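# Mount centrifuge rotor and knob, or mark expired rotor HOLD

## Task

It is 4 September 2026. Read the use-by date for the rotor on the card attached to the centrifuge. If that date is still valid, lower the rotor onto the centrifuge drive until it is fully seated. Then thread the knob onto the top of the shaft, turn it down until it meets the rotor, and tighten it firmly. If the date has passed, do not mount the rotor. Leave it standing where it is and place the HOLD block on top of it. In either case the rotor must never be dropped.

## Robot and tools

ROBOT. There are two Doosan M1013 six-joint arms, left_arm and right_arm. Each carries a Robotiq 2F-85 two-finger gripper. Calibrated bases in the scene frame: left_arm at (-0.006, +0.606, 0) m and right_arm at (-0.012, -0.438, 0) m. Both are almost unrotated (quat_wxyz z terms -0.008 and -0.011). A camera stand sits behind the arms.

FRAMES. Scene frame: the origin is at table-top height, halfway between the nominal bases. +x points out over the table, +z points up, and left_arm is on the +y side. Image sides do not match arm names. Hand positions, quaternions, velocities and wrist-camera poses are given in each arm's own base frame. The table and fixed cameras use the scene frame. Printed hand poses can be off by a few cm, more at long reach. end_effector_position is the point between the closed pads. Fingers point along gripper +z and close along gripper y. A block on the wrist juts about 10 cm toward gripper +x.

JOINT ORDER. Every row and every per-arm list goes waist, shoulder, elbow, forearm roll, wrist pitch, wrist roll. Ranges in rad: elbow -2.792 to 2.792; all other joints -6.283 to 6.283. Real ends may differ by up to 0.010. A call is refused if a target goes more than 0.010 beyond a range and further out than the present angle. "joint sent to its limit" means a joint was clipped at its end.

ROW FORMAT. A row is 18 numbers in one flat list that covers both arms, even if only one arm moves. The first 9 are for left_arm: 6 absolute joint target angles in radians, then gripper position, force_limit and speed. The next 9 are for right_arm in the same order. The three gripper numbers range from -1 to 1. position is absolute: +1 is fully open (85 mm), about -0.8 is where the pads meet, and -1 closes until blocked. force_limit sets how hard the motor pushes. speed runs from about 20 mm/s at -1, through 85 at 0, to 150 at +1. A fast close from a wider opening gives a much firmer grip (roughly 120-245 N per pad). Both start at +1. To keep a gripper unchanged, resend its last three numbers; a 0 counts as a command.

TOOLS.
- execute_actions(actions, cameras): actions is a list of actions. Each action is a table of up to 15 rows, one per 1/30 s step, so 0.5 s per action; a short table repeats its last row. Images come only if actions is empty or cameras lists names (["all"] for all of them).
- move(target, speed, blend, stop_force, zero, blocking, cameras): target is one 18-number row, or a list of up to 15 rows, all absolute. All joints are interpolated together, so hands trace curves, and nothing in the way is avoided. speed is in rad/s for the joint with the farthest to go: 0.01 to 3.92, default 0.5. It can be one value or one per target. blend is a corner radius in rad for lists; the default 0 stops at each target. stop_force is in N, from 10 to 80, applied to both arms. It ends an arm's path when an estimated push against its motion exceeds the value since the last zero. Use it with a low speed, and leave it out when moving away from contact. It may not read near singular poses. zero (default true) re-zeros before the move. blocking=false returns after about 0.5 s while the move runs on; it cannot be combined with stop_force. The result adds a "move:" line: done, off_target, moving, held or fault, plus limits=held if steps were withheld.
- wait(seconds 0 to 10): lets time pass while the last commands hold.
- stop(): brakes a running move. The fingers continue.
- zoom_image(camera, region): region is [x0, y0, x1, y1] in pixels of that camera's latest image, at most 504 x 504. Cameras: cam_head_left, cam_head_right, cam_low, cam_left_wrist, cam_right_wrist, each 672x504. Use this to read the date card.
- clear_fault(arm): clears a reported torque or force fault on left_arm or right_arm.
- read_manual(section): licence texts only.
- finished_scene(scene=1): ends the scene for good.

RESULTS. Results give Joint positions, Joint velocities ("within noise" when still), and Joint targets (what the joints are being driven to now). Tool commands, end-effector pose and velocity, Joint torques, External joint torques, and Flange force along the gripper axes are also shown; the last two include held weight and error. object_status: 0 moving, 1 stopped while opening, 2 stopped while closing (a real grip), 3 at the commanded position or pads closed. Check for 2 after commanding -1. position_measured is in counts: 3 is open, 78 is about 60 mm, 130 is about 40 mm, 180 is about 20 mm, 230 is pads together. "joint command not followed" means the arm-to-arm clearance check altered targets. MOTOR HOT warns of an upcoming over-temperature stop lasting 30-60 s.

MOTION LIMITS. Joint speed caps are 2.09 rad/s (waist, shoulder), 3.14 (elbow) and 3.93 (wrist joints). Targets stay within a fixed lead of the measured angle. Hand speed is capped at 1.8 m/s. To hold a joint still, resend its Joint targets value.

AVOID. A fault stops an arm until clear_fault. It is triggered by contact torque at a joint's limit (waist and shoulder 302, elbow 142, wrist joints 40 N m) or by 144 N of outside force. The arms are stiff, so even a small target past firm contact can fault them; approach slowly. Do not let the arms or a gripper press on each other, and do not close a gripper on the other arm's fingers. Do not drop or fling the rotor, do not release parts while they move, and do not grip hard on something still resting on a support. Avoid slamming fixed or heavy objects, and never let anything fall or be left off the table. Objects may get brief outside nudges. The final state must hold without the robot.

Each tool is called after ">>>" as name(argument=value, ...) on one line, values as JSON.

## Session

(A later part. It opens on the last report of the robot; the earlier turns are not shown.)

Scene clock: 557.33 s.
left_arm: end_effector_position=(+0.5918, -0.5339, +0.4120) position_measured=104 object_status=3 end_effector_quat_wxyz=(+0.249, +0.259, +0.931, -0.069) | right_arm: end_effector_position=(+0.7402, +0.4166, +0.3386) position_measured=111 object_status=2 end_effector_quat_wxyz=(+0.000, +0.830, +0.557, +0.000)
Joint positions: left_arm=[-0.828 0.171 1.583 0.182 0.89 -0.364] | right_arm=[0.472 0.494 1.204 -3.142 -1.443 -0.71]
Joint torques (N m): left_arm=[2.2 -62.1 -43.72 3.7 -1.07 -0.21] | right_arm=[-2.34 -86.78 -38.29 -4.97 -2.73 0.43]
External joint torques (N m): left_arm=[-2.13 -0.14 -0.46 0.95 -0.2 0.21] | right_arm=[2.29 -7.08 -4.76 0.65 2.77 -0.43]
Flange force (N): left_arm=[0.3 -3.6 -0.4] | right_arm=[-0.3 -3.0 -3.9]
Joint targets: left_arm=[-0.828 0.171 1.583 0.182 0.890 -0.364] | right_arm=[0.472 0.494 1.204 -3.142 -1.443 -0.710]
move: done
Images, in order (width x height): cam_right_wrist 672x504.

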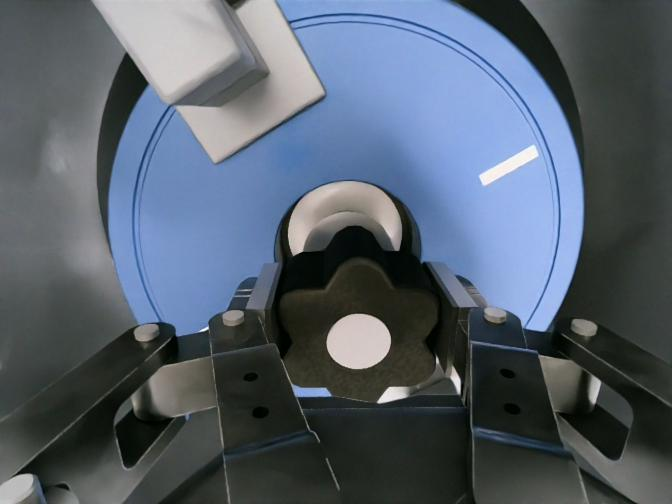

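>>> move(target=[-0.8283,0.1709,1.5829,0.1821,0.8899,-0.3641,0.2,0,-1,0.472,0.4944,1.2043,-3.1416,-1.4429,2.4,-1,0,-1], speed=0.7, cameras=["cam_right_wrist","cam_left_wrist"])

Scene clock: 562.87 s.
left_arm: end_effector_position=(+0.5918, -0.5339, +0.4120) position_measured=104 object_status=3 end_effector_quat_wxyz=(+0.249, +0.259, +0.931, -0.069) | right_arm: end_effector_position=(+0.7401, +0.4166, +0.3386) position_measured=111 object_status=2 end_effector_quat_wxyz=(+0.000, -0.570, +0.821, +0.000)
Joint positions: left_arm=[-0.828 0.171 1.583 0.182 0.89 -0.364] | right_arm=[0.472 0.494 1.204 -3.142 -1.443 2.4]
Joint torques (N m): left_arm=[1.8 -61.7 -43.67 3.62 -1.1 -0.2] | right_arm=[3.26 -89.36 -44.33 -2.83 0.6 0.43]
External joint torques (N m): left_arm=[-1.79 -0.36 -0.34 1.01 -0.16 0.2] | right_arm=[-3.27 -4.52 1.4 -1.59 -0.68 -0.43]
Flange force (N): left_arm=[0.7 -3.1 -0.6] | right_arm=[11.2 3.8 -0.1]
Joint targets: left_arm=[-0.828 0.171 1.583 0.182 0.890 -0.364] | right_arm=[0.472 0.494 1.204 -3.142 -1.443 2.400]
move: done
Images, in order (width x height): cam_left_wrist 672x504, cam_right_wrist 672x504.

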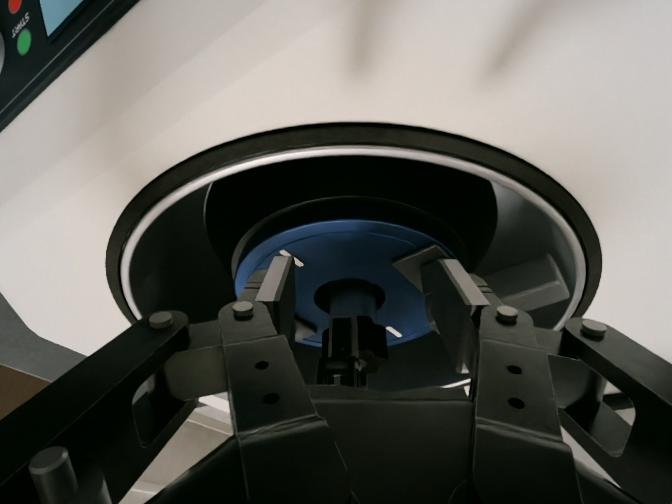

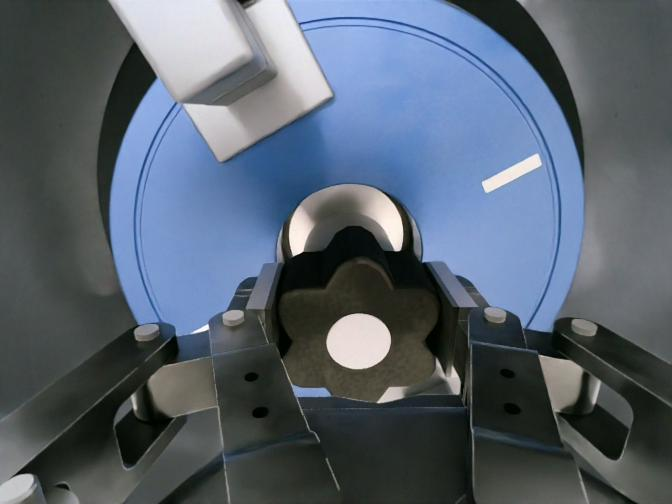

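>>> zoom_image(camera="cam_right_wrist", region=[250, 160, 450, 310])

Scaled by 2.520 from the camera's 672x504 image, which has a finer 960x720 frame.

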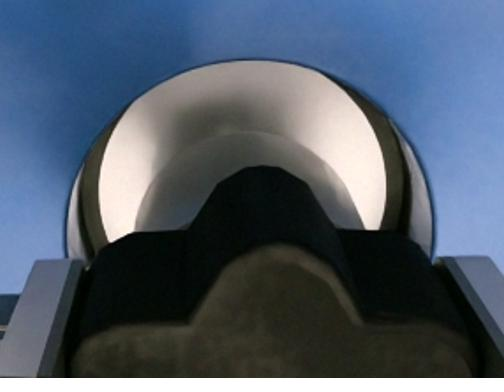

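>>> move(target=[-0.8283,0.1709,1.5829,0.1821,0.8899,-0.3641,0.2,0,-1,0.472,0.4938,1.2003,-3.1416,-1.4475,2.4,-1,0,-1], speed=0.03)

Scene clock: 564.87 s.
left_arm: end_effector_position=(+0.5918, -0.5339, +0.4120) position_measured=104 object_status=3 end_effector_quat_wxyz=(+0.249, +0.259, +0.931, -0.069) | right_arm: end_effector_position=(+0.7401, +0.4166, +0.3413) position_measured=111 object_status=2 end_effector_quat_wxyz=(+0.000, -0.570, +0.821, +0.000)
Joint positions: left_arm=[-0.828 0.171 1.583 0.182 0.89 -0.364] | right_arm=[0.472 0.494 1.2 -3.142 -1.447 2.4]
Joint torques (N m): left_arm=[1.65 -61.91 -43.59 3.59 -1.04 -0.23] | right_arm=[0.31 -92.33 -45.41 -3.83 -0.13 0.46]
External joint torques (N m): left_arm=[-1.61 -0.25 -0.51 1.05 -0.22 0.23] | right_arm=[-0.4 -0.4 2.65 -0.58 0.07 -0.46]
Flange force (N): left_arm=[0.2 -2.9 -0.4] | right_arm=[6.6 4.2 4.0]
Joint targets: left_arm=[-0.828 0.171 1.583 0.182 0.890 -0.364] | right_arm=[0.472 0.494 1.200 -3.142 -1.448 2.400]
move: done

>>> move(target=[[-0.8283,0.1709,1.5829,0.1821,0.8899,-0.3641,0.2,0,-1,0.472,0.4938,1.2003,-3.1416,-1.4475,-2.84,-1,0,-1],[-0.8283,0.1709,1.5829,0.1821,0.8899,-0.3641,0.2,0,-1,0.472,0.4943,1.2036,-3.1416,-1.4437,-2.84,-1,0,-1],[-0.8283,0.1709,1.5829,0.1821,0.8899,-0.3641,0.2,0,-1,0.472,0.4943,1.2036,-3.1416,-1.4437,-0.57,-1,0,-1]], speed=[1.5,0.03,0.7], cameras=["cam_right_wrist","cam_left_wrist"])

Scene clock: 573.23 s.
left_arm: end_effector_position=(+0.5918, -0.5339, +0.4120) position_measured=104 object_status=3 end_effector_quat_wxyz=(+0.249, +0.259, +0.931, -0.069) | right_arm: end_effector_position=(+0.7402, +0.4166, +0.3390) position_measured=111 object_status=2 end_effector_quat_wxyz=(+0.000, +0.867, +0.498, +0.000)
Joint positions: left_arm=[-0.828 0.171 1.583 0.182 0.89 -0.364] | right_arm=[0.472 0.494 1.204 -3.142 -1.444 -0.57]
Joint torques (N m): left_arm=[1.9 -62.06 -43.81 3.65 -1.1 -0.21] | right_arm=[-1.11 -90.81 -44.11 -4.43 -0.37 0.44]
External joint torques (N m): left_arm=[-1.61 -0.45 -0.58 1.02 -0.18 0.21] | right_arm=[1.02 -2.33 1.21 0.12 0.42 -0.44]
Flange force (N): left_arm=[0.2 -2.9 -0.7] | right_arm=[-6.2 -4.4 2.0]
Joint targets: left_arm=[-0.828 0.171 1.583 0.182 0.890 -0.364] | right_arm=[0.472 0.494 1.204 -3.142 -1.444 -0.570]
move: done
Images, in order (width x height): cam_left_wrist 672x504, cam_right_wrist 672x504.

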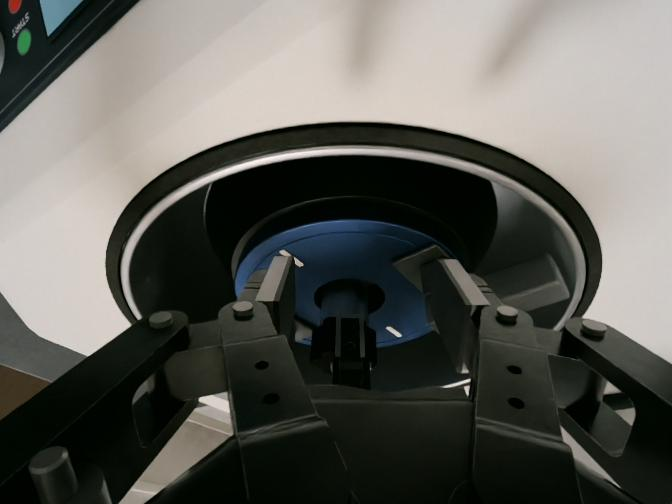

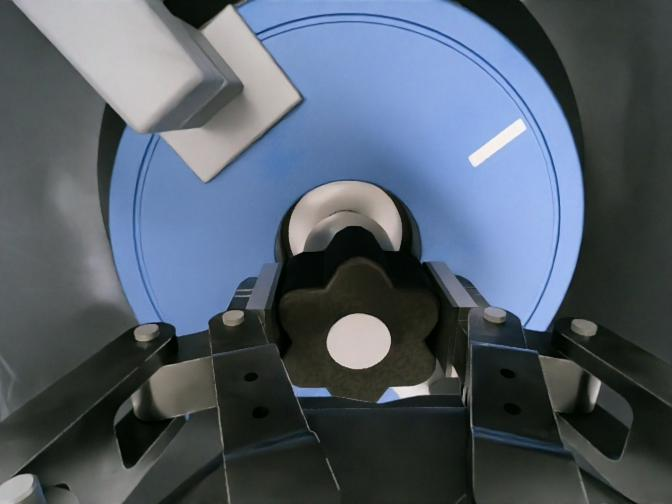

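>>> move(target=[-0.8283,0.1709,1.5829,0.1821,0.8899,-0.3641,0.2,0,-1,0.472,0.4944,1.2046,-3.1416,-1.4426,0.2,-1,0,-1], speed=0.7)

>>> move(target=[-0.8283,0.1709,1.5829,0.1821,0.8899,-0.3641,0.2,0,-1,0.472,0.4944,1.2046,-3.1416,-1.4426,1.0,-1,0,-1], speed=0.7)

>>> move(target=[-0.8283,0.1709,1.5829,0.1821,0.8899,-0.3641,0.2,0,-1,0.472,0.4944,1.2046,-3.1416,-1.4426,1.8,-1,0,-1], speed=0.7, cameras=["cam_right_wrist"])

Scene clock: 575.80 s.
left_arm: end_effector_position=(+0.5918, -0.5339, +0.4120) position_measured=104 object_status=3 end_effector_quat_wxyz=(+0.249, +0.259, +0.931, -0.069) | right_arm: end_effector_position=(+0.7401, +0.4166, +0.3384) position_measured=111 object_status=2 end_effector_quat_wxyz=(+0.000, +0.991, +0.136, +0.000)
Joint positions: left_arm=[-0.828 0.171 1.583 0.182 0.89 -0.364] | right_arm=[0.472 0.494 1.205 -3.142 -1.443 0.2]
Joint torques (N m): left_arm=[1.53 -61.81 -43.63 3.58 -1.05 -0.15] | right_arm=[-0.62 -89.62 -41.86 -4.32 -1.25 0.47]
External joint torques (N m): left_arm=[-1.44 -0.48 -0.6 1.08 -0.23 0.15] | right_arm=[0.6 -4.29 -1.3 -0.07 1.32 -0.47]
Flange force (N): left_arm=[0.3 -2.8 -0.6] | right_arm=[-5.0 1.1 -0.6]
Joint targets: left_arm=[-0.828 0.171 1.583 0.182 0.890 -0.364] | right_arm=[0.472 0.494 1.205 -3.142 -1.443 0.200]
move: done

Scene clock: 577.33 s.
left_arm: end_effector_position=(+0.5918, -0.5339, +0.4120) position_measured=104 object_status=3 end_effector_quat_wxyz=(+0.249, +0.259, +0.931, -0.069) | right_arm: end_effector_position=(+0.7401, +0.4166, +0.3384) position_measured=111 object_status=2 end_effector_quat_wxyz=(+0.000, +0.965, -0.261, +0.000)
Joint positions: left_arm=[-0.828 0.171 1.583 0.182 0.89 -0.364] | right_arm=[0.472 0.494 1.205 -3.142 -1.443 1]
Joint torques (N m): left_arm=[1.84 -61.97 -43.7 3.64 -1.05 -0.21] | right_arm=[1.28 -91.75 -44.44 -3.7 -0.43 0.47]
External joint torques (N m): left_arm=[-2.1 -0.2 -0.51 1 -0.22 0.21] | right_arm=[-1.4 -1.78 1.44 -0.73 0.47 -0.47]
Flange force (N): left_arm=[0.3 -3.7 -0.5] | right_arm=[-1.8 7.5 2.5]
Joint targets: left_arm=[-0.828 0.171 1.583 0.182 0.890 -0.364] | right_arm=[0.472 0.494 1.205 -3.142 -1.443 1.000]
move: done

Scene clock: 578.87 s.
left_arm: end_effector_position=(+0.5918, -0.5339, +0.4120) position_measured=104 object_status=3 end_effector_quat_wxyz=(+0.249, +0.259, +0.931, -0.069) | right_arm: end_effector_position=(+0.7401, +0.4166, +0.3384) position_measured=111 object_status=2 end_effector_quat_wxyz=(+0.000, +0.788, -0.616, +0.000)
Joint positions: left_arm=[-0.828 0.171 1.583 0.182 0.89 -0.364] | right_arm=[0.472 0.494 1.205 -3.142 -1.443 1.8]
Joint torques (N m): left_arm=[1.89 -61.54 -43.71 3.63 -1.1 -0.21] | right_arm=[2.43 -90.7 -44.31 -3.07 -0.09 0.52]
External joint torques (N m): left_arm=[-1.98 -0.58 -0.4 1 -0.17 0.21] | right_arm=[-2.56 -2.57 1.29 -1.39 0.07 -0.52]
Flange force (N): left_arm=[0.9 -3.3 -0.9] | right_arm=[5.6 6.8 1.5]
Joint targets: left_arm=[-0.828 0.171 1.583 0.182 0.890 -0.364] | right_arm=[0.472 0.494 1.205 -3.142 -1.443 1.800]
move: done
Images, in order (width x height): cam_right_wrist 672x504.

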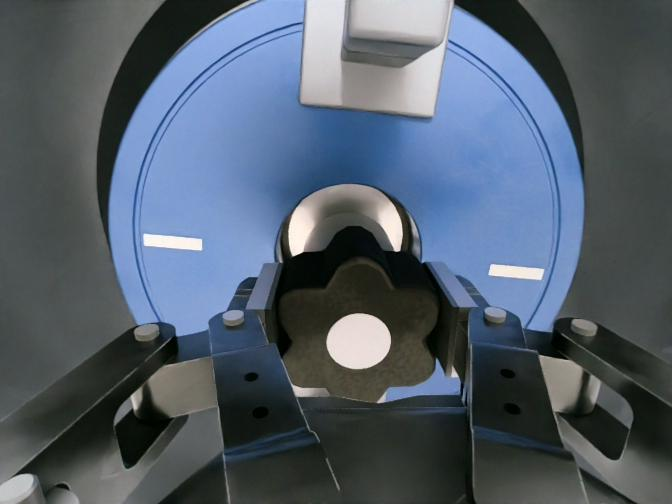

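>>> move(target=[-0.8283,0.1709,1.5829,0.1821,0.8899,-0.3641,0.2,0,-1,0.4716,0.49876,1.23098,-3.1416,-1.41185,1.8,-1,0,-1], speed=0.015, stop_force=15)

Scene clock: 581.10 s.
left_arm: end_effector_position=(+0.5918, -0.5339, +0.4120) position_measured=104 object_status=3 end_effector_quat_wxyz=(+0.249, +0.259, +0.931, -0.069) | right_arm: end_effector_position=(+0.7402, +0.4165, +0.3374) position_measured=111 object_status=2 end_effector_quat_wxyz=(+0.000, +0.788, -0.616, +0.000)
Joint positions: left_arm=[-0.828 0.171 1.583 0.182 0.89 -0.364] | right_arm=[0.472 0.494 1.206 -3.142 -1.441 1.8]
Joint torques (N m): left_arm=[2.19 -61.8 -43.76 3.61 -1.06 -0.2] | right_arm=[7.41 -72.65 -35.45 -1 1.98 0.48]
External joint torques (N m): left_arm=[-2 -0.37 -0.32 1.03 -0.2 0.2] | right_arm=[-7.47 -20.86 -7.52 -3.45 -2 -0.48]
Flange force (N): left_arm=[0.9 -3.4 -0.6] | right_arm=[12.9 11.5 -19.0]
Joint targets: left_arm=[-0.828 0.171 1.583 0.182 0.890 -0.364] | right_arm=[0.472 0.495 1.206 -3.142 -1.441 1.800]
move: contact (right_arm); right_arm: the wrist pitch is farthest, 0.029 rad from its target

>>> move(target=[-0.8283,0.1709,1.5829,0.1821,0.8899,-0.3641,0.2,0,-1,0.472,0.4944,1.206,-3.1416,-1.441,2.8,-1,0,-1], speed=0.5, cameras=["cam_right_wrist"])

>>> move(target=[-0.8283,0.1709,1.5829,0.1821,0.8899,-0.3641,0.2,0,-1,0.472,0.4944,1.206,-3.1416,-1.441,3.8,-1,0,-1], speed=0.5, cameras=["cam_right_wrist"])

Scene clock: 585.07 s.
left_arm: end_effector_position=(+0.5918, -0.5339, +0.4120) position_measured=104 object_status=3 end_effector_quat_wxyz=(+0.249, +0.259, +0.931, -0.069) | right_arm: end_effector_position=(+0.7401, +0.4165, +0.3376) position_measured=111 object_status=2 end_effector_quat_wxyz=(+0.000, -0.396, +0.918, +0.000)
Joint positions: left_arm=[-0.828 0.171 1.583 0.182 0.89 -0.364] | right_arm=[0.472 0.494 1.206 -3.142 -1.441 2.8]
Joint torques (N m): left_arm=[1.83 -62.22 -43.79 3.67 -1.07 -0.13] | right_arm=[8.36 -76.73 -42.81 -0.65 5.57 0.56]
External joint torques (N m): left_arm=[-2.04 0.04 -0.4 0.97 -0.21 0.13] | right_arm=[-8.42 -17.15 -0.32 -3.77 -5.65 -0.56]
Flange force (N): left_arm=[0.3 -3.7 -0.2] | right_arm=[25.9 -3.0 -13.8]
Joint targets: left_arm=[-0.828 0.171 1.583 0.182 0.890 -0.364] | right_arm=[0.472 0.494 1.206 -3.142 -1.441 2.800]
move: done
Images, in order (width x height): cam_right_wrist 672x504.

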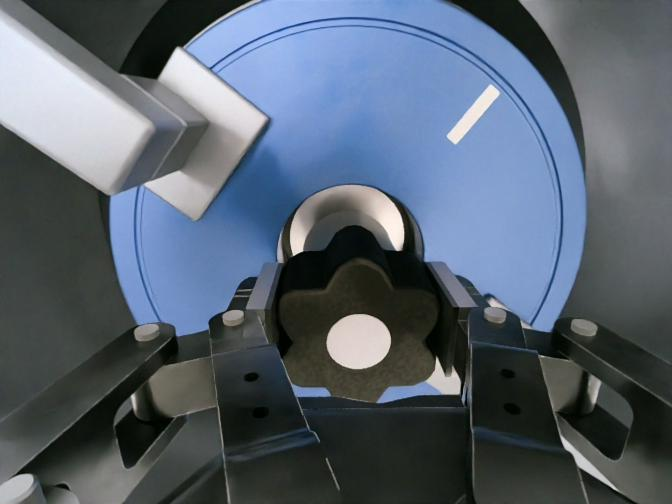

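Scene clock: 587.40 s.
left_arm: end_effector_position=(+0.5918, -0.5339, +0.4120) position_measured=104 object_status=3 end_effector_quat_wxyz=(+0.249, +0.259, +0.931, -0.069) | right_arm: end_effector_position=(+0.7401, +0.4166, +0.3376) position_measured=111 object_status=2 end_effector_quat_wxyz=(+0.000, +0.093, +0.996, +0.000)
Joint positions: left_arm=[-0.828 0.171 1.583 0.182 0.89 -0.364] | right_arm=[0.472 0.494 1.206 -3.142 -1.441 3.8]
Joint torques (N m): left_arm=[2.05 -61.96 -43.85 3.61 -1.08 -0.19] | right_arm=[-14.79 -75.21 -41.45 -9.3 5.08 0.46]
External joint torques (N m): left_arm=[-2.17 -0.08 -0.19 1.01 -0.19 0.18] | right_arm=[14.68 -18.27 -1.54 4.97 -5.15 -0.46]
Flange force (N): left_arm=[0.9 -3.7 -0.3] | right_arm=[27.5 -1.3 -15.0]
Joint targets: left_arm=[-0.828 0.171 1.583 0.182 0.890 -0.364] | right_arm=[0.472 0.494 1.206 -3.142 -1.441 3.800]
move: done
Images, in order (width x height): cam_right_wrist 672x504.

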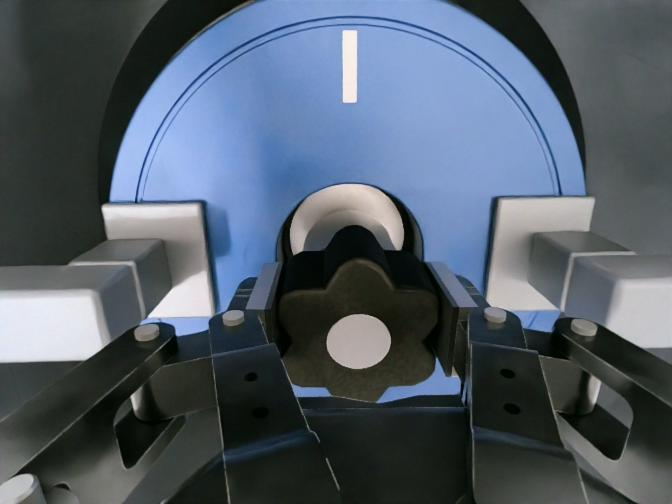

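>>> move(target=[-0.8283,0.1709,1.5829,0.1821,0.8899,-0.3641,0.2,0,-1,0.4728,0.4932,1.2078,-3.1416,-1.4406,3.8,-1,0,-1], speed=0.01)

Scene clock: 589.27 s.
left_arm: end_effector_position=(+0.5918, -0.5339, +0.4120) position_measured=104 object_status=3 end_effector_quat_wxyz=(+0.249, +0.259, +0.931, -0.069) | right_arm: end_effector_position=(+0.7391, +0.4168, +0.3377) position_measured=111 object_status=2 end_effector_quat_wxyz=(+0.000, +0.093, +0.996, +0.000)
Joint positions: left_arm=[-0.828 0.171 1.583 0.182 0.89 -0.364] | right_arm=[0.473 0.493 1.208 -3.142 -1.441 3.8]
Joint torques (N m): left_arm=[1.6 -62.34 -43.78 3.65 -1.11 -0.14] | right_arm=[-5.1 -77.06 -37.17 -5.92 1.34 0.48]
External joint torques (N m): left_arm=[-1.52 -0.02 -0.53 1.02 -0.16 0.14] | right_arm=[5 -15.96 -5.6 1.61 -1.42 -0.48]
Flange force (N): left_arm=[-0.2 -3.0 -0.2] | right_arm=[12.0 -3.1 -14.1]
Joint targets: left_arm=[-0.828 0.171 1.583 0.182 0.890 -0.364] | right_arm=[0.473 0.493 1.208 -3.142 -1.441 3.800]
move: done

>>> move(target=[[-0.8283,0.1709,1.5829,0.1821,0.8899,-0.3641,0.2,0,-1,0.4733,0.4941,1.2065,-3.1416,-1.4409,4.5,-1,0,-1],[-0.8283,0.1709,1.5829,0.1821,0.8899,-0.3641,0.2,0,-1,0.4732,0.4953,1.2046,-3.1416,-1.4415,5.2,-1,0,-1]], speed=0.6)

>>> move(target=[-0.8283,0.1709,1.5829,0.1821,0.8899,-0.3641,0.2,0,-1,0.4725,0.4961,1.2034,-3.1416,-1.4419,5.9,-1,0,-1], speed=0.6, cameras=["cam_right_wrist"])

Scene clock: 593.43 s.
left_arm: end_effector_position=(+0.5918, -0.5339, +0.4120) position_measured=104 object_status=3 end_effector_quat_wxyz=(+0.249, +0.259, +0.931, -0.069) | right_arm: end_effector_position=(+0.7401, +0.4177, +0.3376) position_measured=111 object_status=2 end_effector_quat_wxyz=(+0.000, +0.712, +0.702, +0.000)
Joint positions: left_arm=[-0.828 0.171 1.583 0.182 0.89 -0.364] | right_arm=[0.473 0.495 1.205 -3.142 -1.441 5.2]
Joint torques (N m): left_arm=[1.96 -62.01 -43.77 3.65 -1.04 -0.19] | right_arm=[-8 -85.47 -41.31 -6.91 0.33 0.49]
External joint torques (N m): left_arm=[-1.88 -0.31 -0.5 1.01 -0.24 0.19] | right_arm=[7.96 -8.34 -1.81 2.6 -0.3 -0.49]
Flange force (N): left_arm=[0.4 -3.3 -0.5] | right_arm=[3.1 -12.1 -5.0]
Joint targets: left_arm=[-0.828 0.171 1.583 0.182 0.890 -0.364] | right_arm=[0.473 0.495 1.205 -3.142 -1.441 5.200]
move: done

Scene clock: 594.97 s.
left_arm: end_effector_position=(+0.5918, -0.5339, +0.4120) position_measured=104 object_status=3 end_effector_quat_wxyz=(+0.249, +0.259, +0.931, -0.069) | right_arm: end_effector_position=(+0.7408, +0.4174, +0.3376) position_measured=111 object_status=2 end_effector_quat_wxyz=(+0.000, +0.910, +0.415, +0.000)
Joint positions: left_arm=[-0.828 0.171 1.583 0.182 0.89 -0.364] | right_arm=[0.472 0.496 1.203 -3.142 -1.442 5.9]
Joint torques (N m): left_arm=[2.28 -62.25 -43.76 3.61 -1.04 -0.19] | right_arm=[-4.25 -88.27 -41.38 -5.62 -0.89 0.46]
External joint torques (N m): left_arm=[-1.81 -0.04 -0.37 1.04 -0.22 0.19] | right_arm=[4.16 -4.96 -1.35 1.3 0.95 -0.46]
Flange force (N): left_arm=[0.3 -3.3 -0.2] | right_arm=[-3.9 -6.0 -1.5]
Joint targets: left_arm=[-0.828 0.171 1.583 0.182 0.890 -0.364] | right_arm=[0.472 0.496 1.203 -3.142 -1.442 5.900]
move: done
Images, in order (width x height): cam_right_wrist 672x504.

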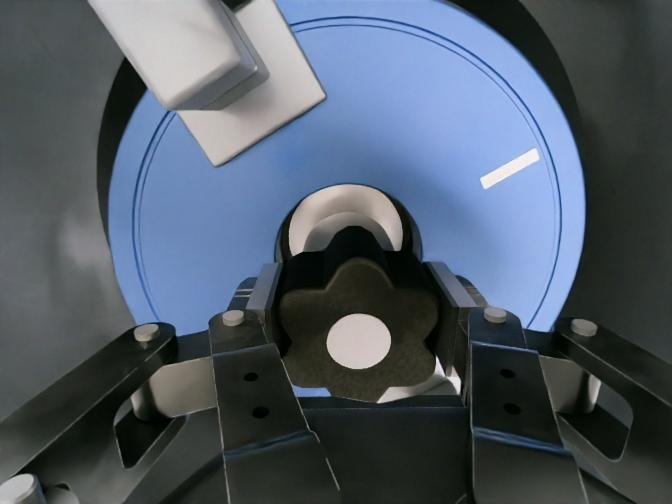

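>>> move(target=[-0.8283,0.1709,1.5829,0.1821,0.8899,-0.3641,0.2,0,-1,0.4725,0.5004,1.2294,-3.1416,-1.4118,5.9,-1,0,-1], speed=0.015, stop_force=12)

Scene clock: 596.10 s.
left_arm: end_effector_position=(+0.5918, -0.5339, +0.4120) position_measured=104 object_status=3 end_effector_quat_wxyz=(+0.249, +0.259, +0.931, -0.069) | right_arm: end_effector_position=(+0.7409, +0.4174, +0.3361) position_measured=111 object_status=2 end_effector_quat_wxyz=(+0.000, +0.910, +0.415, +0.000)
Joint positions: left_arm=[-0.828 0.171 1.583 0.182 0.89 -0.364] | right_arm=[0.472 0.496 1.206 -3.142 -1.439 5.9]
Joint torques (N m): left_arm=[2.08 -61.64 -43.73 3.67 -1.07 -0.14] | right_arm=[-10.31 -75.97 -29.31 -8.09 -3.94 0.44]
External joint torques (N m): left_arm=[-2.21 -0.55 -0.47 0.98 -0.21 0.14] | right_arm=[10.19 -17.66 -13.67 3.75 4 -0.44]
Flange force (N): left_arm=[0.9 -3.8 -0.9] | right_arm=[6.2 -10.0 -17.2]
Joint targets: left_arm=[-0.828 0.171 1.583 0.182 0.890 -0.364] | right_arm=[0.472 0.496 1.206 -3.142 -1.439 5.900]
move: contact (right_arm); right_arm: the wrist pitch is farthest, 0.027 rad from its target

>>> move(target=[-0.8283,0.1709,1.5829,0.1821,0.8899,-0.3641,0.2,0,-1,0.4725,0.4957,1.2018,-3.1416,-1.4439,5.9,-1,0,-1], speed=0.015)

Scene clock: 597.10 s.
left_arm: end_effector_position=(+0.5918, -0.5339, +0.4120) position_measured=104 object_status=3 end_effector_quat_wxyz=(+0.249, +0.259, +0.931, -0.069) | right_arm: end_effector_position=(+0.7407, +0.4173, +0.3388) position_measured=111 object_status=2 end_effector_quat_wxyz=(+0.000, +0.910, +0.415, +0.000)
Joint positions: left_arm=[-0.828 0.171 1.583 0.182 0.89 -0.364] | right_arm=[0.472 0.496 1.202 -3.142 -1.444 5.9]
Joint torques (N m): left_arm=[2.29 -61.64 -43.65 3.68 -1.02 -0.14] | right_arm=[0.65 -93.13 -45.49 -3.8 -0.03 0.42]
External joint torques (N m): left_arm=[-2.54 -0.51 -0.54 0.96 -0.25 0.13] | right_arm=[-0.68 -0.77 2.44 -0.55 0.08 -0.42]
Flange force (N): left_arm=[0.8 -4.3 -0.9] | right_arm=[-7.9 -1.4 3.6]
Joint targets: left_arm=[-0.828 0.171 1.583 0.182 0.890 -0.364] | right_arm=[0.472 0.496 1.202 -3.142 -1.444 5.900]
move: done

>>> move(target=[-0.8283,0.1709,1.5829,0.1821,0.8899,-0.3641,0.2,0,-1,0.4735,0.4967,1.2002,-3.1416,-1.4447,5.9,-1,0,-1], speed=0.03)

>>> move(target=[-0.8283,0.1709,1.5829,0.1821,0.8899,-0.3641,0.2,0,-1,0.4735,0.5014,1.2278,-3.1416,-1.4124,5.9,-1,0,-1], speed=0.015, stop_force=10)

Scene clock: 598.43 s.
left_arm: end_effector_position=(+0.5918, -0.5339, +0.4120) position_measured=104 object_status=3 end_effector_quat_wxyz=(+0.249, +0.259, +0.931, -0.069) | right_arm: end_effector_position=(+0.7408, +0.4183, +0.3389) position_measured=111 object_status=2 end_effector_quat_wxyz=(+0.000, +0.910, +0.415, +0.000)
Joint positions: left_arm=[-0.828 0.171 1.583 0.182 0.89 -0.364] | right_arm=[0.473 0.497 1.2 -3.142 -1.445 5.9]
Joint torques (N m): left_arm=[1.52 -61.8 -43.71 3.61 -1.06 -0.2] | right_arm=[0.47 -92.78 -45.4 -3.79 -0.04 0.45]
External joint torques (N m): left_arm=[-1.52 -0.36 -0.39 1.03 -0.21 0.2] | right_arm=[-0.53 -1.16 2.32 -0.56 0.1 -0.45]
Flange force (N): left_arm=[0.6 -2.7 -0.5] | right_arm=[-8.2 -1.7 3.3]
Joint targets: left_arm=[-0.828 0.171 1.583 0.182 0.890 -0.364] | right_arm=[0.473 0.497 1.200 -3.142 -1.445 5.900]
move: done

Scene clock: 599.37 s.
left_arm: end_effector_position=(+0.5918, -0.5339, +0.4120) position_measured=104 object_status=3 end_effector_quat_wxyz=(+0.249, +0.259, +0.931, -0.069) | right_arm: end_effector_position=(+0.7409, +0.4184, +0.3356) position_measured=111 object_status=2 end_effector_quat_wxyz=(+0.000, +0.910, +0.415, +0.000)
Joint positions: left_arm=[-0.828 0.171 1.583 0.182 0.89 -0.364] | right_arm=[0.474 0.497 1.205 -3.142 -1.439 5.9]
Joint torques (N m): left_arm=[1.86 -62.37 -43.76 3.69 -1.09 -0.22] | right_arm=[-2.62 -83.59 -34.99 -5.18 -3.33 0.49]
External joint torques (N m): left_arm=[-1.89 0.26 -0.33 0.95 -0.18 0.22] | right_arm=[2.45 -9.45 -7.79 0.86 3.39 -0.49]
Flange force (N): left_arm=[0.0 -3.4 0.0] | right_arm=[2.0 -1.7 -7.8]
Joint targets: left_arm=[-0.828 0.171 1.583 0.182 0.890 -0.364] | right_arm=[0.474 0.497 1.205 -3.142 -1.439 5.900]
move: contact (right_arm); right_arm: the wrist pitch is farthest, 0.026 rad from its target

>>> move(target=[-0.8283,0.1709,1.5829,0.1821,0.8899,-0.3641,0.2,0,-1,0.4737,0.4984,1.2037,-3.1416,-1.4395,5.9,-1,0,-1], speed=0.01)

>>> move(target=[-0.8283,0.1709,1.5829,0.1821,0.8899,-0.3641,0.2,0,-1,0.4737,0.5022,1.2265,-3.1416,-1.4129,5.9,-1,0,-1], speed=0.015, stop_force=12)

Scene clock: 600.57 s.
left_arm: end_effector_position=(+0.5918, -0.5339, +0.4120) position_measured=104 object_status=3 end_effector_quat_wxyz=(+0.249, +0.259, +0.931, -0.069) | right_arm: end_effector_position=(+0.7412, +0.4187, +0.3355) position_measured=111 object_status=2 end_effector_quat_wxyz=(+0.000, +0.910, +0.415, +0.000)
Joint positions: left_arm=[-0.828 0.171 1.583 0.182 0.89 -0.364] | right_arm=[0.474 0.498 1.204 -3.142 -1.44 5.9]
Joint torques (N m): left_arm=[1.91 -61.95 -43.78 3.63 -1.11 -0.2] | right_arm=[-1.47 -86.45 -38.33 -4.57 -2.12 0.46]
External joint torques (N m): left_arm=[-2 -0.05 -0.21 1 -0.15 0.2] | right_arm=[1.45 -7.79 -4.76 0.22 2.18 -0.46]
Flange force (N): left_arm=[0.7 -3.5 -0.3] | right_arm=[-2.2 -2.0 -5.0]
Joint targets: left_arm=[-0.828 0.171 1.583 0.182 0.890 -0.364] | right_arm=[0.474 0.498 1.204 -3.142 -1.440 5.900]
move: done

Scene clock: 601.30 s.
left_arm: end_effector_position=(+0.5918, -0.5339, +0.4120) position_measured=104 object_status=3 end_effector_quat_wxyz=(+0.249, +0.259, +0.931, -0.069) | right_arm: end_effector_position=(+0.7413, +0.4188, +0.3342) position_measured=111 object_status=2 end_effector_quat_wxyz=(+0.000, +0.910, +0.415, +0.000)
Joint positions: left_arm=[-0.828 0.171 1.583 0.182 0.89 -0.364] | right_arm=[0.474 0.499 1.206 -3.142 -1.437 5.9]
Joint torques (N m): left_arm=[1.57 -61.95 -43.52 3.64 -1.04 -0.22] | right_arm=[-4.66 -68.39 -24.47 -6.02 -3.92 0.49]
External joint torques (N m): left_arm=[-1.75 -0.26 -0.71 1.01 -0.23 0.22] | right_arm=[4.6 -25.73 -18.64 1.67 3.99 -0.49]
Flange force (N): left_arm=[-0.2 -3.2 -0.5] | right_arm=[3.0 -4.0 -26.3]
Joint targets: left_arm=[-0.828 0.171 1.583 0.182 0.890 -0.364] | right_arm=[0.474 0.499 1.206 -3.142 -1.437 5.900]
move: contact (right_arm); right_arm: the wrist pitch is farthest, 0.024 rad from its target

>>> move(target=[-0.8283,0.1709,1.5829,0.1821,0.8899,-0.3641,0.2,0,-1,0.474,0.4996,1.2031,-3.1416,-1.4389,5.9,-1,0,-1], speed=0.01)

>>> move(target=[-0.8283,0.1709,1.5829,0.1821,0.8899,-0.3641,0.2,0,-1,0.474,0.5034,1.2259,-3.1416,-1.4123,5.9,-1,0,-1], speed=0.015, stop_force=12, cameras=["cam_right_wrist"])

Scene clock: 602.60 s.
left_arm: end_effector_position=(+0.5918, -0.5339, +0.4120) position_measured=104 object_status=3 end_effector_quat_wxyz=(+0.249, +0.259, +0.931, -0.069) | right_arm: end_effector_position=(+0.7416, +0.4192, +0.3347) position_measured=111 object_status=2 end_effector_quat_wxyz=(+0.000, +0.910, +0.416, +0.000)
Joint positions: left_arm=[-0.828 0.171 1.583 0.182 0.89 -0.364] | right_arm=[0.474 0.5 1.203 -3.142 -1.439 5.9]
Joint torques (N m): left_arm=[1.24 -61.69 -43.86 3.69 -1.13 -0.23] | right_arm=[-0.73 -91.52 -41.05 -4.49 -1.97 0.44]
External joint torques (N m): left_arm=[-1.09 -0.6 -0.35 0.96 -0.15 0.23] | right_arm=[0.67 -2.58 -2.08 0.14 2.04 -0.44]
Flange force (N): left_arm=[0.7 -1.9 -0.7] | right_arm=[-0.7 -0.5 -0.2]
Joint targets: left_arm=[-0.828 0.171 1.583 0.182 0.890 -0.364] | right_arm=[0.474 0.500 1.203 -3.142 -1.439 5.900]
move: done

Scene clock: 604.10 s.
left_arm: end_effector_position=(+0.5918, -0.5339, +0.4120) position_measured=104 object_status=3 end_effector_quat_wxyz=(+0.249, +0.259, +0.931, -0.069) | right_arm: end_effector_position=(+0.7417, +0.4193, +0.3265) position_measured=111 object_status=2 end_effector_quat_wxyz=(+0.000, +0.910, +0.416, +0.000)
Joint positions: left_arm=[-0.828 0.171 1.583 0.182 0.89 -0.364] | right_arm=[0.474 0.502 1.215 -3.142 -1.424 5.9]
Joint torques (N m): left_arm=[1.75 -62.08 -43.79 3.63 -1.1 -0.22] | right_arm=[-6.15 -75.96 -27.54 -6.23 -4.37 0.45]
External joint torques (N m): left_arm=[-1.89 -0.11 -0.4 1.02 -0.17 0.22] | right_arm=[6.03 -17.98 -15.33 1.9 4.43 -0.45]
Flange force (N): left_arm=[0.3 -3.3 -0.4] | right_arm=[7.6 -4.2 -18.9]
Joint targets: left_arm=[-0.828 0.171 1.583 0.182 0.890 -0.364] | right_arm=[0.474 0.502 1.215 -3.142 -1.425 5.900]
move: contact (right_arm); right_arm: the wrist pitch is farthest, 0.012 rad from its target
Images, in order (width x height): cam_right_wrist 672x504.

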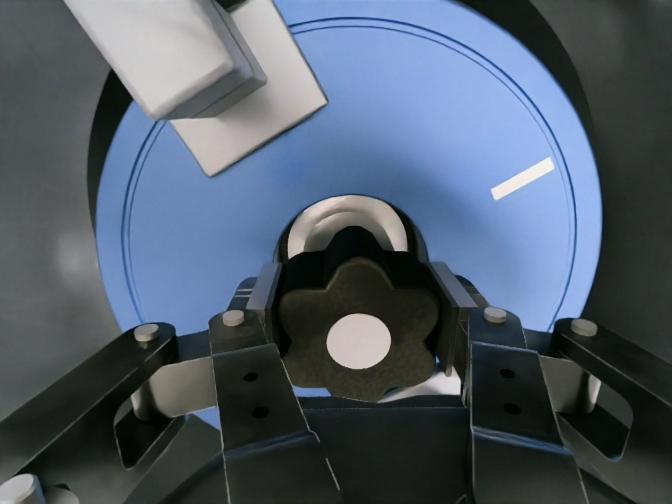

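>>> move(target=[-0.8283,0.1709,1.5829,0.1821,0.8899,-0.3641,0.2,0,-1,0.474,0.5018,1.2132,-3.1416,-1.4264,5.9,-1,0,-1], speed=0.01)

>>> move(target=[-0.8283,0.1709,1.5829,0.1821,0.8899,-0.3641,0.2,0,-1,0.474,0.5018,1.2132,-3.1416,-1.4264,5.9,0.6,0,-1], cameras=["cam_right_wrist","cam_left_wrist"])

Scene clock: 605.27 s.
left_arm: end_effector_position=(+0.5918, -0.5339, +0.4120) position_measured=104 object_status=3 end_effector_quat_wxyz=(+0.249, +0.259, +0.931, -0.069) | right_arm: end_effector_position=(+0.7418, +0.4194, +0.3273) position_measured=111 object_status=2 end_effector_quat_wxyz=(+0.000, +0.910, +0.416, +0.000)
Joint positions: left_arm=[-0.828 0.171 1.583 0.182 0.89 -0.364] | right_arm=[0.474 0.502 1.213 -3.142 -1.427 5.9]
Joint torques (N m): left_arm=[2.11 -61.86 -43.77 3.63 -1.07 -0.19] | right_arm=[-2.6 -96.44 -44.34 -4.96 -2.2 0.46]
External joint torques (N m): left_arm=[-2.03 -0.34 -0.37 1.02 -0.2 0.19] | right_arm=[2.49 2.57 1.56 0.64 2.26 -0.46]
Flange force (N): left_arm=[0.8 -3.5 -0.6] | right_arm=[-0.8 -2.8 6.6]
Joint targets: left_arm=[-0.828 0.171 1.583 0.182 0.890 -0.364] | right_arm=[0.474 0.502 1.213 -3.142 -1.426 5.900]
move: done

Scene clock: 606.63 s.
left_arm: end_effector_position=(+0.5918, -0.5339, +0.4120) position_measured=104 object_status=3 end_effector_quat_wxyz=(+0.249, +0.259, +0.931, -0.069) | right_arm: end_effector_position=(+0.7419, +0.4194, +0.3274) position_measured=53 object_status=0 end_effector_quat_wxyz=(+0.000, +0.910, +0.416, +0.000)
Joint positions: left_arm=[-0.828 0.171 1.583 0.182 0.89 -0.364] | right_arm=[0.474 0.502 1.213 -3.142 -1.426 5.9]
Joint torques (N m): left_arm=[1.83 -62.04 -43.92 3.61 -1.07 -0.2] | right_arm=[0.62 -89.56 -43.11 -3.75 -0.03 0.47]
External joint torques (N m): left_arm=[-2 0.2 0.08 0.99 -0.18 0.2] | right_arm=[-0.71 -4.8 0 -0.6 0.1 -0.47]
Flange force (N): left_arm=[1.1 -3.4 0.1] | right_arm=[-8.3 -1.5 -1.0]
Joint targets: left_arm=[-0.828 0.171 1.583 0.182 0.890 -0.364] | right_arm=[0.474 0.502 1.213 -3.142 -1.426 5.900]
move: done
Images, in order (width x height): cam_left_wrist 672x504, cam_right_wrist 672x504.

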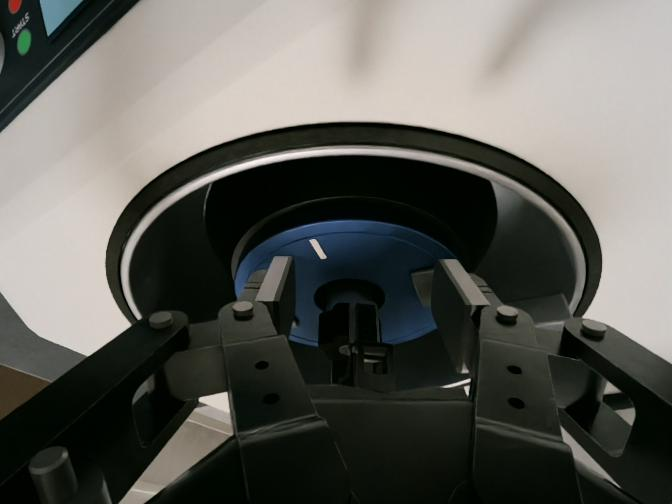

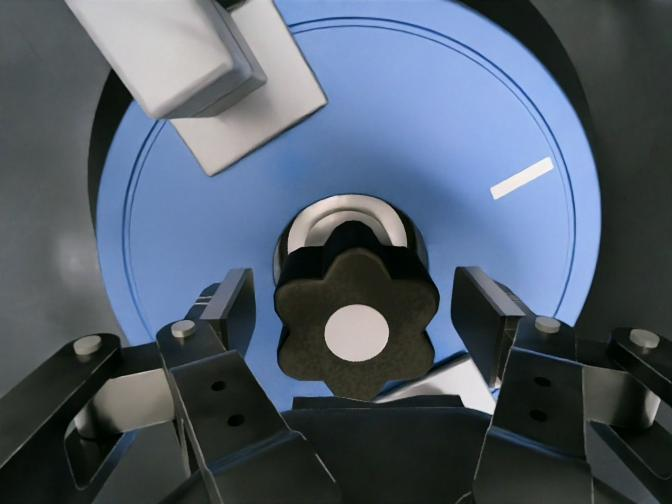

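>>> move(target=[-0.8283,0.1709,1.5829,0.1821,0.8899,-0.3641,0.2,0,-1,0.474,0.5018,1.2132,-3.1416,-1.4264,2.7584,0.6,0,-1], speed=1.2, cameras=["cam_right_wrist"])

>>> move(target=[-0.8283,0.1709,1.5829,0.1821,0.8899,-0.3641,0.2,0,-1,0.474,0.5018,1.2132,-3.1416,-1.4264,0.664,0.6,0,-1], speed=1.2, cameras=["cam_right_wrist"])

Scene clock: 610.77 s.
left_arm: end_effector_position=(+0.5918, -0.5339, +0.4120) position_measured=104 object_status=3 end_effector_quat_wxyz=(+0.249, +0.259, +0.931, -0.069) | right_arm: end_effector_position=(+0.7419, +0.4194, +0.3274) position_measured=53 object_status=3 end_effector_quat_wxyz=(+0.000, -0.416, +0.910, +0.000)
Joint positions: left_arm=[-0.828 0.171 1.583 0.182 0.89 -0.364] | right_arm=[0.474 0.502 1.213 -3.142 -1.426 2.758]
Joint torques (N m): left_arm=[1.98 -61.97 -43.69 3.64 -1.02 -0.2] | right_arm=[0.4 -89.72 -43.07 -3.83 -0.14 0.48]
External joint torques (N m): left_arm=[-2.13 -0.13 -0.42 1 -0.25 0.2] | right_arm=[-0.49 -4.56 0.09 -0.58 0.06 -0.48]
Flange force (N): left_arm=[0.5 -3.7 -0.3] | right_arm=[8.0 1.7 -0.9]
Joint targets: left_arm=[-0.828 0.171 1.583 0.182 0.890 -0.364] | right_arm=[0.474 0.502 1.213 -3.142 -1.426 2.758]
move: done
Images, in order (width x height): cam_right_wrist 672x504.

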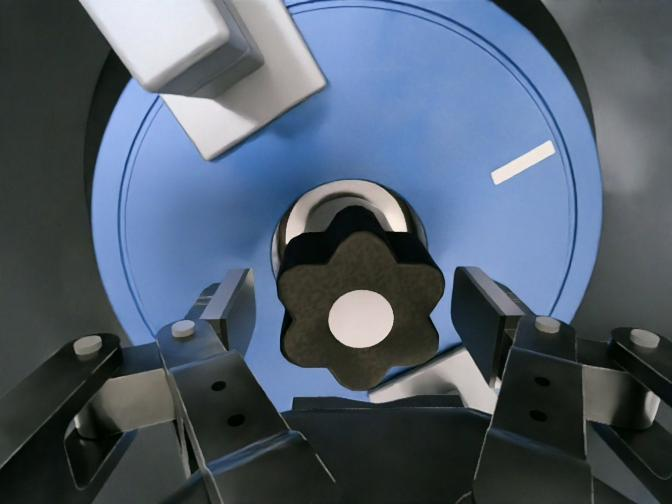

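Scene clock: 613.00 s.
left_arm: end_effector_position=(+0.5918, -0.5339, +0.4120) position_measured=104 object_status=3 end_effector_quat_wxyz=(+0.249, +0.259, +0.931, -0.069) | right_arm: end_effector_position=(+0.7419, +0.4193, +0.3274) position_measured=53 object_status=3 end_effector_quat_wxyz=(+0.000, +0.995, -0.095, +0.000)
Joint positions: left_arm=[-0.828 0.171 1.583 0.182 0.89 -0.364] | right_arm=[0.474 0.502 1.213 -3.142 -1.426 0.664]
Joint torques (N m): left_arm=[1.96 -62 -43.72 3.66 -1.05 -0.17] | right_arm=[0.3 -89.66 -43.06 -3.81 -0.06 0.43]
External joint torques (N m): left_arm=[-1.98 0.01 -0.23 0.96 -0.2 0.17] | right_arm=[-0.44 -4.4 0.11 -0.6 0.11 -0.43]
Flange force (N): left_arm=[0.7 -3.5 -0.2] | right_arm=[-5.4 5.9 -0.7]
Joint targets: left_arm=[-0.828 0.171 1.583 0.182 0.890 -0.364] | right_arm=[0.474 0.502 1.213 -3.142 -1.426 0.664]
move: done
Images, in order (width x height): cam_right_wrist 672x504.

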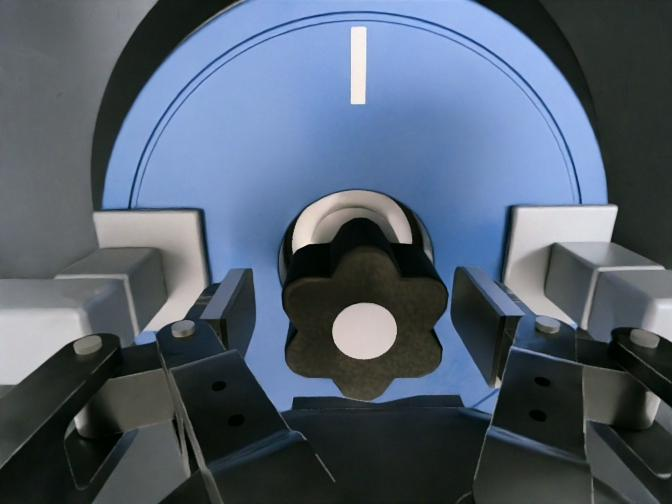

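>>> move(target=[[-0.8283,0.1709,1.5829,0.1821,0.8899,-0.3641,0.2,0,-1,0.4735,0.498,1.2206,-3.1416,-1.4229,0.664,0.6,0,-1],[-0.8283,0.1709,1.5829,0.1821,0.8899,-0.3641,0.2,0,-1,0.4735,0.498,1.2206,-3.1416,-1.4229,-5.619,0.6,0,-1]], speed=[0.1,2.0], cameras=["cam_right_wrist"])

>>> move(target=[-0.8283,0.1709,1.5829,0.1821,0.8899,-0.3641,0.2,0,-1,0.4735,0.498,1.2206,-3.1416,-1.4229,-5.619,-1,0,-1], cameras=["cam_right_wrist"])

Scene clock: 619.43 s.
left_arm: end_effector_position=(+0.5918, -0.5339, +0.4120) position_measured=104 object_status=3 end_effector_quat_wxyz=(+0.249, +0.259, +0.931, -0.069) | right_arm: end_effector_position=(+0.7399, +0.4179, +0.3265) position_measured=53 object_status=3 end_effector_quat_wxyz=(+0.000, +0.995, -0.095, +0.000)
Joint positions: left_arm=[-0.828 0.171 1.583 0.182 0.89 -0.364] | right_arm=[0.473 0.498 1.221 -3.142 -1.423 -5.619]
Joint torques (N m): left_arm=[1.33 -61.79 -43.77 3.63 -1.08 -0.22] | right_arm=[0.82 -89.28 -43.1 -3.82 -0.03 0.41]
External joint torques (N m): left_arm=[-1.37 -0.48 -0.48 1.03 -0.19 0.22] | right_arm=[-0.87 -4.75 0.15 -0.59 0.07 -0.41]
Flange force (N): left_arm=[0.4 -2.5 -0.6] | right_arm=[-5.6 6.7 -0.9]
Joint targets: left_arm=[-0.828 0.171 1.583 0.182 0.890 -0.364] | right_arm=[0.473 0.498 1.221 -3.142 -1.423 -5.619]
move: done
Images, in order (width x height): cam_right_wrist 672x504.

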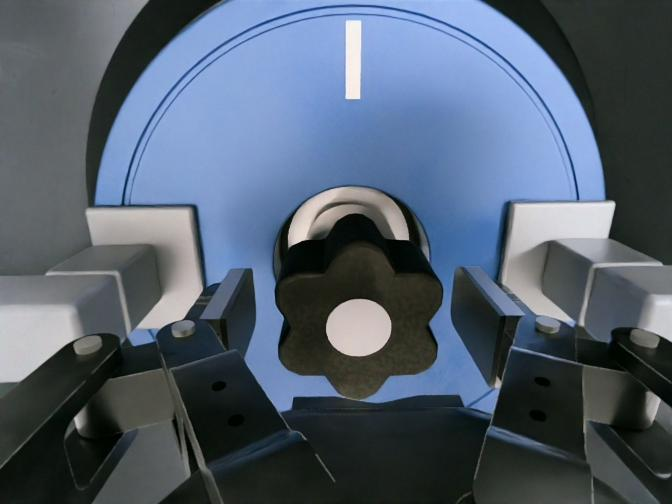

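Scene clock: 620.93 s.
left_arm: end_effector_position=(+0.5918, -0.5339, +0.4120) position_measured=104 object_status=3 end_effector_quat_wxyz=(+0.249, +0.259, +0.931, -0.069) | right_arm: end_effector_position=(+0.7399, +0.4179, +0.3265) position_measured=110 object_status=0 end_effector_quat_wxyz=(+0.000, +0.995, -0.095, +0.000)
Joint positions: left_arm=[-0.828 0.171 1.583 0.182 0.89 -0.364] | right_arm=[0.473 0.498 1.221 -3.142 -1.423 -5.619]
Joint torques (N m): left_arm=[1.72 -62.11 -43.91 3.6 -1.08 -0.19] | right_arm=[4.33 -76.6 -37.03 -2.28 1.58 0.5]
External joint torques (N m): left_arm=[-1.98 -0.25 -0.5 1.07 -0.2 0.19] | right_arm=[-4.47 -16.96 -5.83 -2.11 -1.52 -0.5]
Flange force (N): left_arm=[0.4 -3.6 -0.5] | right_arm=[-5.7 12.5 -15.1]
Joint targets: left_arm=[-0.828 0.171 1.583 0.182 0.890 -0.364] | right_arm=[0.473 0.498 1.221 -3.142 -1.423 -5.619]
move: done
Images, in order (width x height): cam_right_wrist 672x504.

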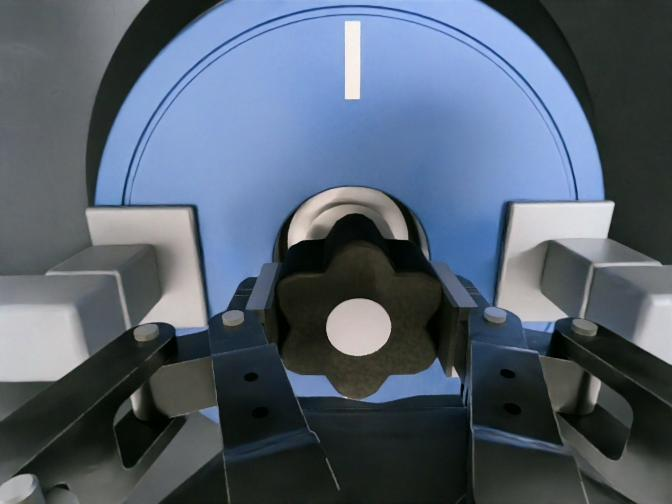

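>>> move(target=[-0.8283,0.1709,1.5829,0.1821,0.8899,-0.3641,0.2,0,-1,0.4735,0.498,1.2206,-3.1416,-1.4229,-4.6,-1,0,-1], speed=0.6)

>>> move(target=[-0.8283,0.1709,1.5829,0.1821,0.8899,-0.3641,0.2,0,-1,0.4735,0.498,1.2206,-3.1416,-1.4229,-3.6,-1,0,-1], speed=0.6, cameras=["cam_right_wrist"])

Scene clock: 623.47 s.
left_arm: end_effector_position=(+0.5918, -0.5339, +0.4120) position_measured=104 object_status=3 end_effector_quat_wxyz=(+0.249, +0.259, +0.931, -0.069) | right_arm: end_effector_position=(+0.7399, +0.4179, +0.3265) position_measured=110 object_status=2 end_effector_quat_wxyz=(+0.000, +0.823, -0.569, +0.000)
Joint positions: left_arm=[-0.828 0.171 1.583 0.182 0.89 -0.364] | right_arm=[0.473 0.498 1.221 -3.142 -1.423 -4.6]
Joint torques (N m): left_arm=[2.05 -62.14 -43.69 3.64 -1.12 -0.26] | right_arm=[9.64 -76.94 -34.32 -0.31 -0.72 0.47]
External joint torques (N m): left_arm=[-2.09 0 -0.43 1 -0.15 0.25] | right_arm=[-9.74 -15.98 -8.22 -4.09 0.7 -0.47]
Flange force (N): left_arm=[0.1 -3.6 -0.3] | right_arm=[12.9 4.9 -14.5]
Joint targets: left_arm=[-0.828 0.171 1.583 0.182 0.890 -0.364] | right_arm=[0.473 0.498 1.221 -3.142 -1.423 -4.600]
move: done

Scene clock: 625.50 s.
left_arm: end_effector_position=(+0.5918, -0.5339, +0.4120) position_measured=104 object_status=3 end_effector_quat_wxyz=(+0.249, +0.259, +0.931, -0.069) | right_arm: end_effector_position=(+0.7400, +0.4179, +0.3265) position_measured=110 object_status=2 end_effector_quat_wxyz=(+0.000, -0.449, +0.893, +0.000)
Joint positions: left_arm=[-0.828 0.171 1.583 0.182 0.89 -0.364] | right_arm=[0.473 0.498 1.221 -3.142 -1.423 -3.6]
Joint torques (N m): left_arm=[2.06 -62.01 -43.71 3.67 -1.1 -0.16] | right_arm=[24.43 -73.56 -34.57 5.42 1.11 0.55]
External joint torques (N m): left_arm=[-1.76 -0.25 -0.43 0.98 -0.16 0.16] | right_arm=[-24.5 -19.46 -7.96 -9.79 -1.19 -0.55]
Flange force (N): left_arm=[0.4 -3.2 -0.5] | right_arm=[23.3 -21.9 -18.2]
Joint targets: left_arm=[-0.828 0.171 1.583 0.182 0.890 -0.364] | right_arm=[0.473 0.498 1.221 -3.142 -1.423 -3.600]
move: done
Images, in order (width x height): cam_right_wrist 672x504.

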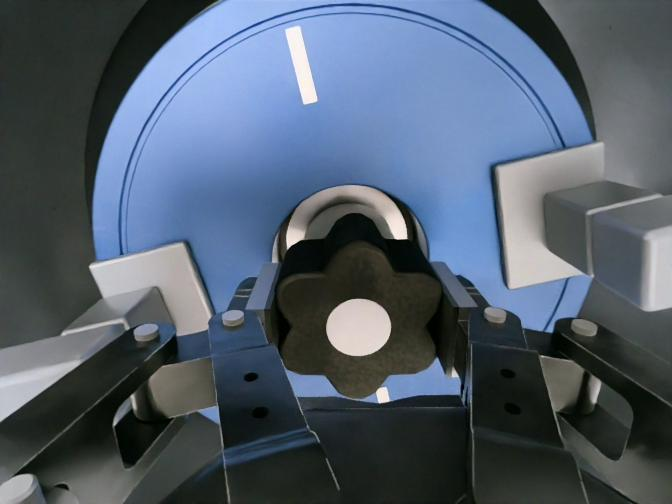

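>>> move(target=[-0.8283,0.1709,1.5829,0.1821,0.8899,-0.3641,0.2,0,-1,0.4719,0.4977,1.2211,-3.1416,-1.4227,-3.46,-1,0,-1], speed=0.05, cameras=["cam_right_wrist","cam_left_wrist"])

Scene clock: 629.27 s.
left_arm: end_effector_position=(+0.5918, -0.5339, +0.4120) position_measured=104 object_status=3 end_effector_quat_wxyz=(+0.249, +0.259, +0.931, -0.069) | right_arm: end_effector_position=(+0.7404, +0.4166, +0.3265) position_measured=110 object_status=2 end_effector_quat_wxyz=(+0.000, -0.385, +0.923, +0.000)
Joint positions: left_arm=[-0.828 0.171 1.583 0.182 0.89 -0.364] | right_arm=[0.472 0.498 1.221 -3.142 -1.423 -3.46]
Joint torques (N m): left_arm=[1.73 -62.09 -43.65 3.65 -1.11 -0.2] | right_arm=[-2.56 -74.04 -36.01 -5.02 1.83 0.48]
External joint torques (N m): left_arm=[-2.1 -0.03 -0.54 0.98 -0.16 0.2] | right_arm=[2.54 -19.78 -6.88 0.63 -1.91 -0.48]
Flange force (N): left_arm=[0.0 -3.7 -0.4] | right_arm=[12.6 6.1 -18.0]
Joint targets: left_arm=[-0.828 0.171 1.583 0.182 0.890 -0.364] | right_arm=[0.472 0.498 1.221 -3.142 -1.423 -3.460]
move: done
Images, in order (width x height): cam_left_wrist 672x504, cam_right_wrist 672x504.

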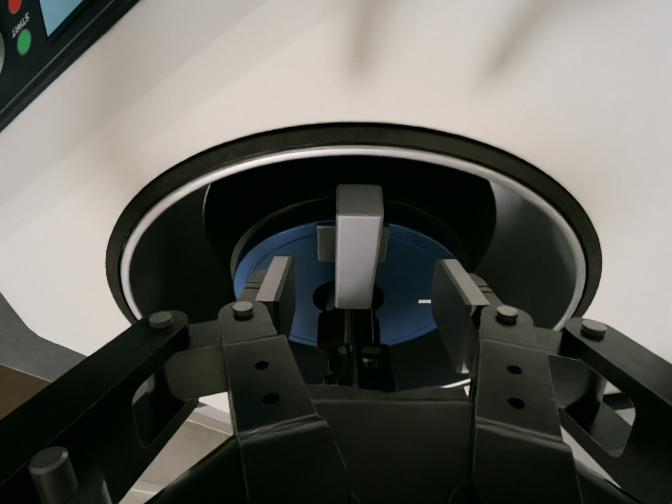

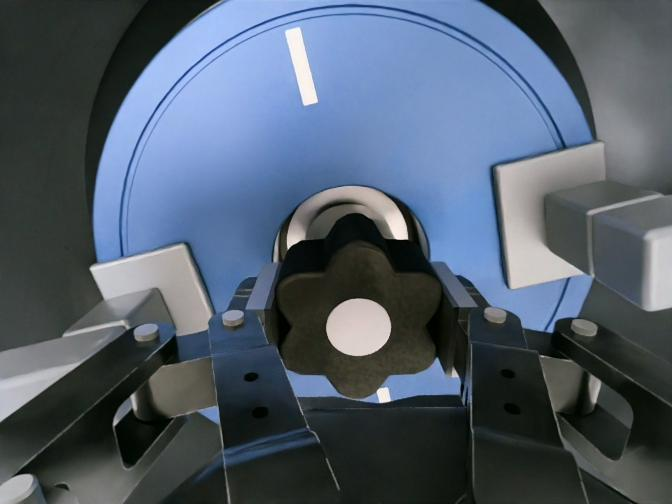

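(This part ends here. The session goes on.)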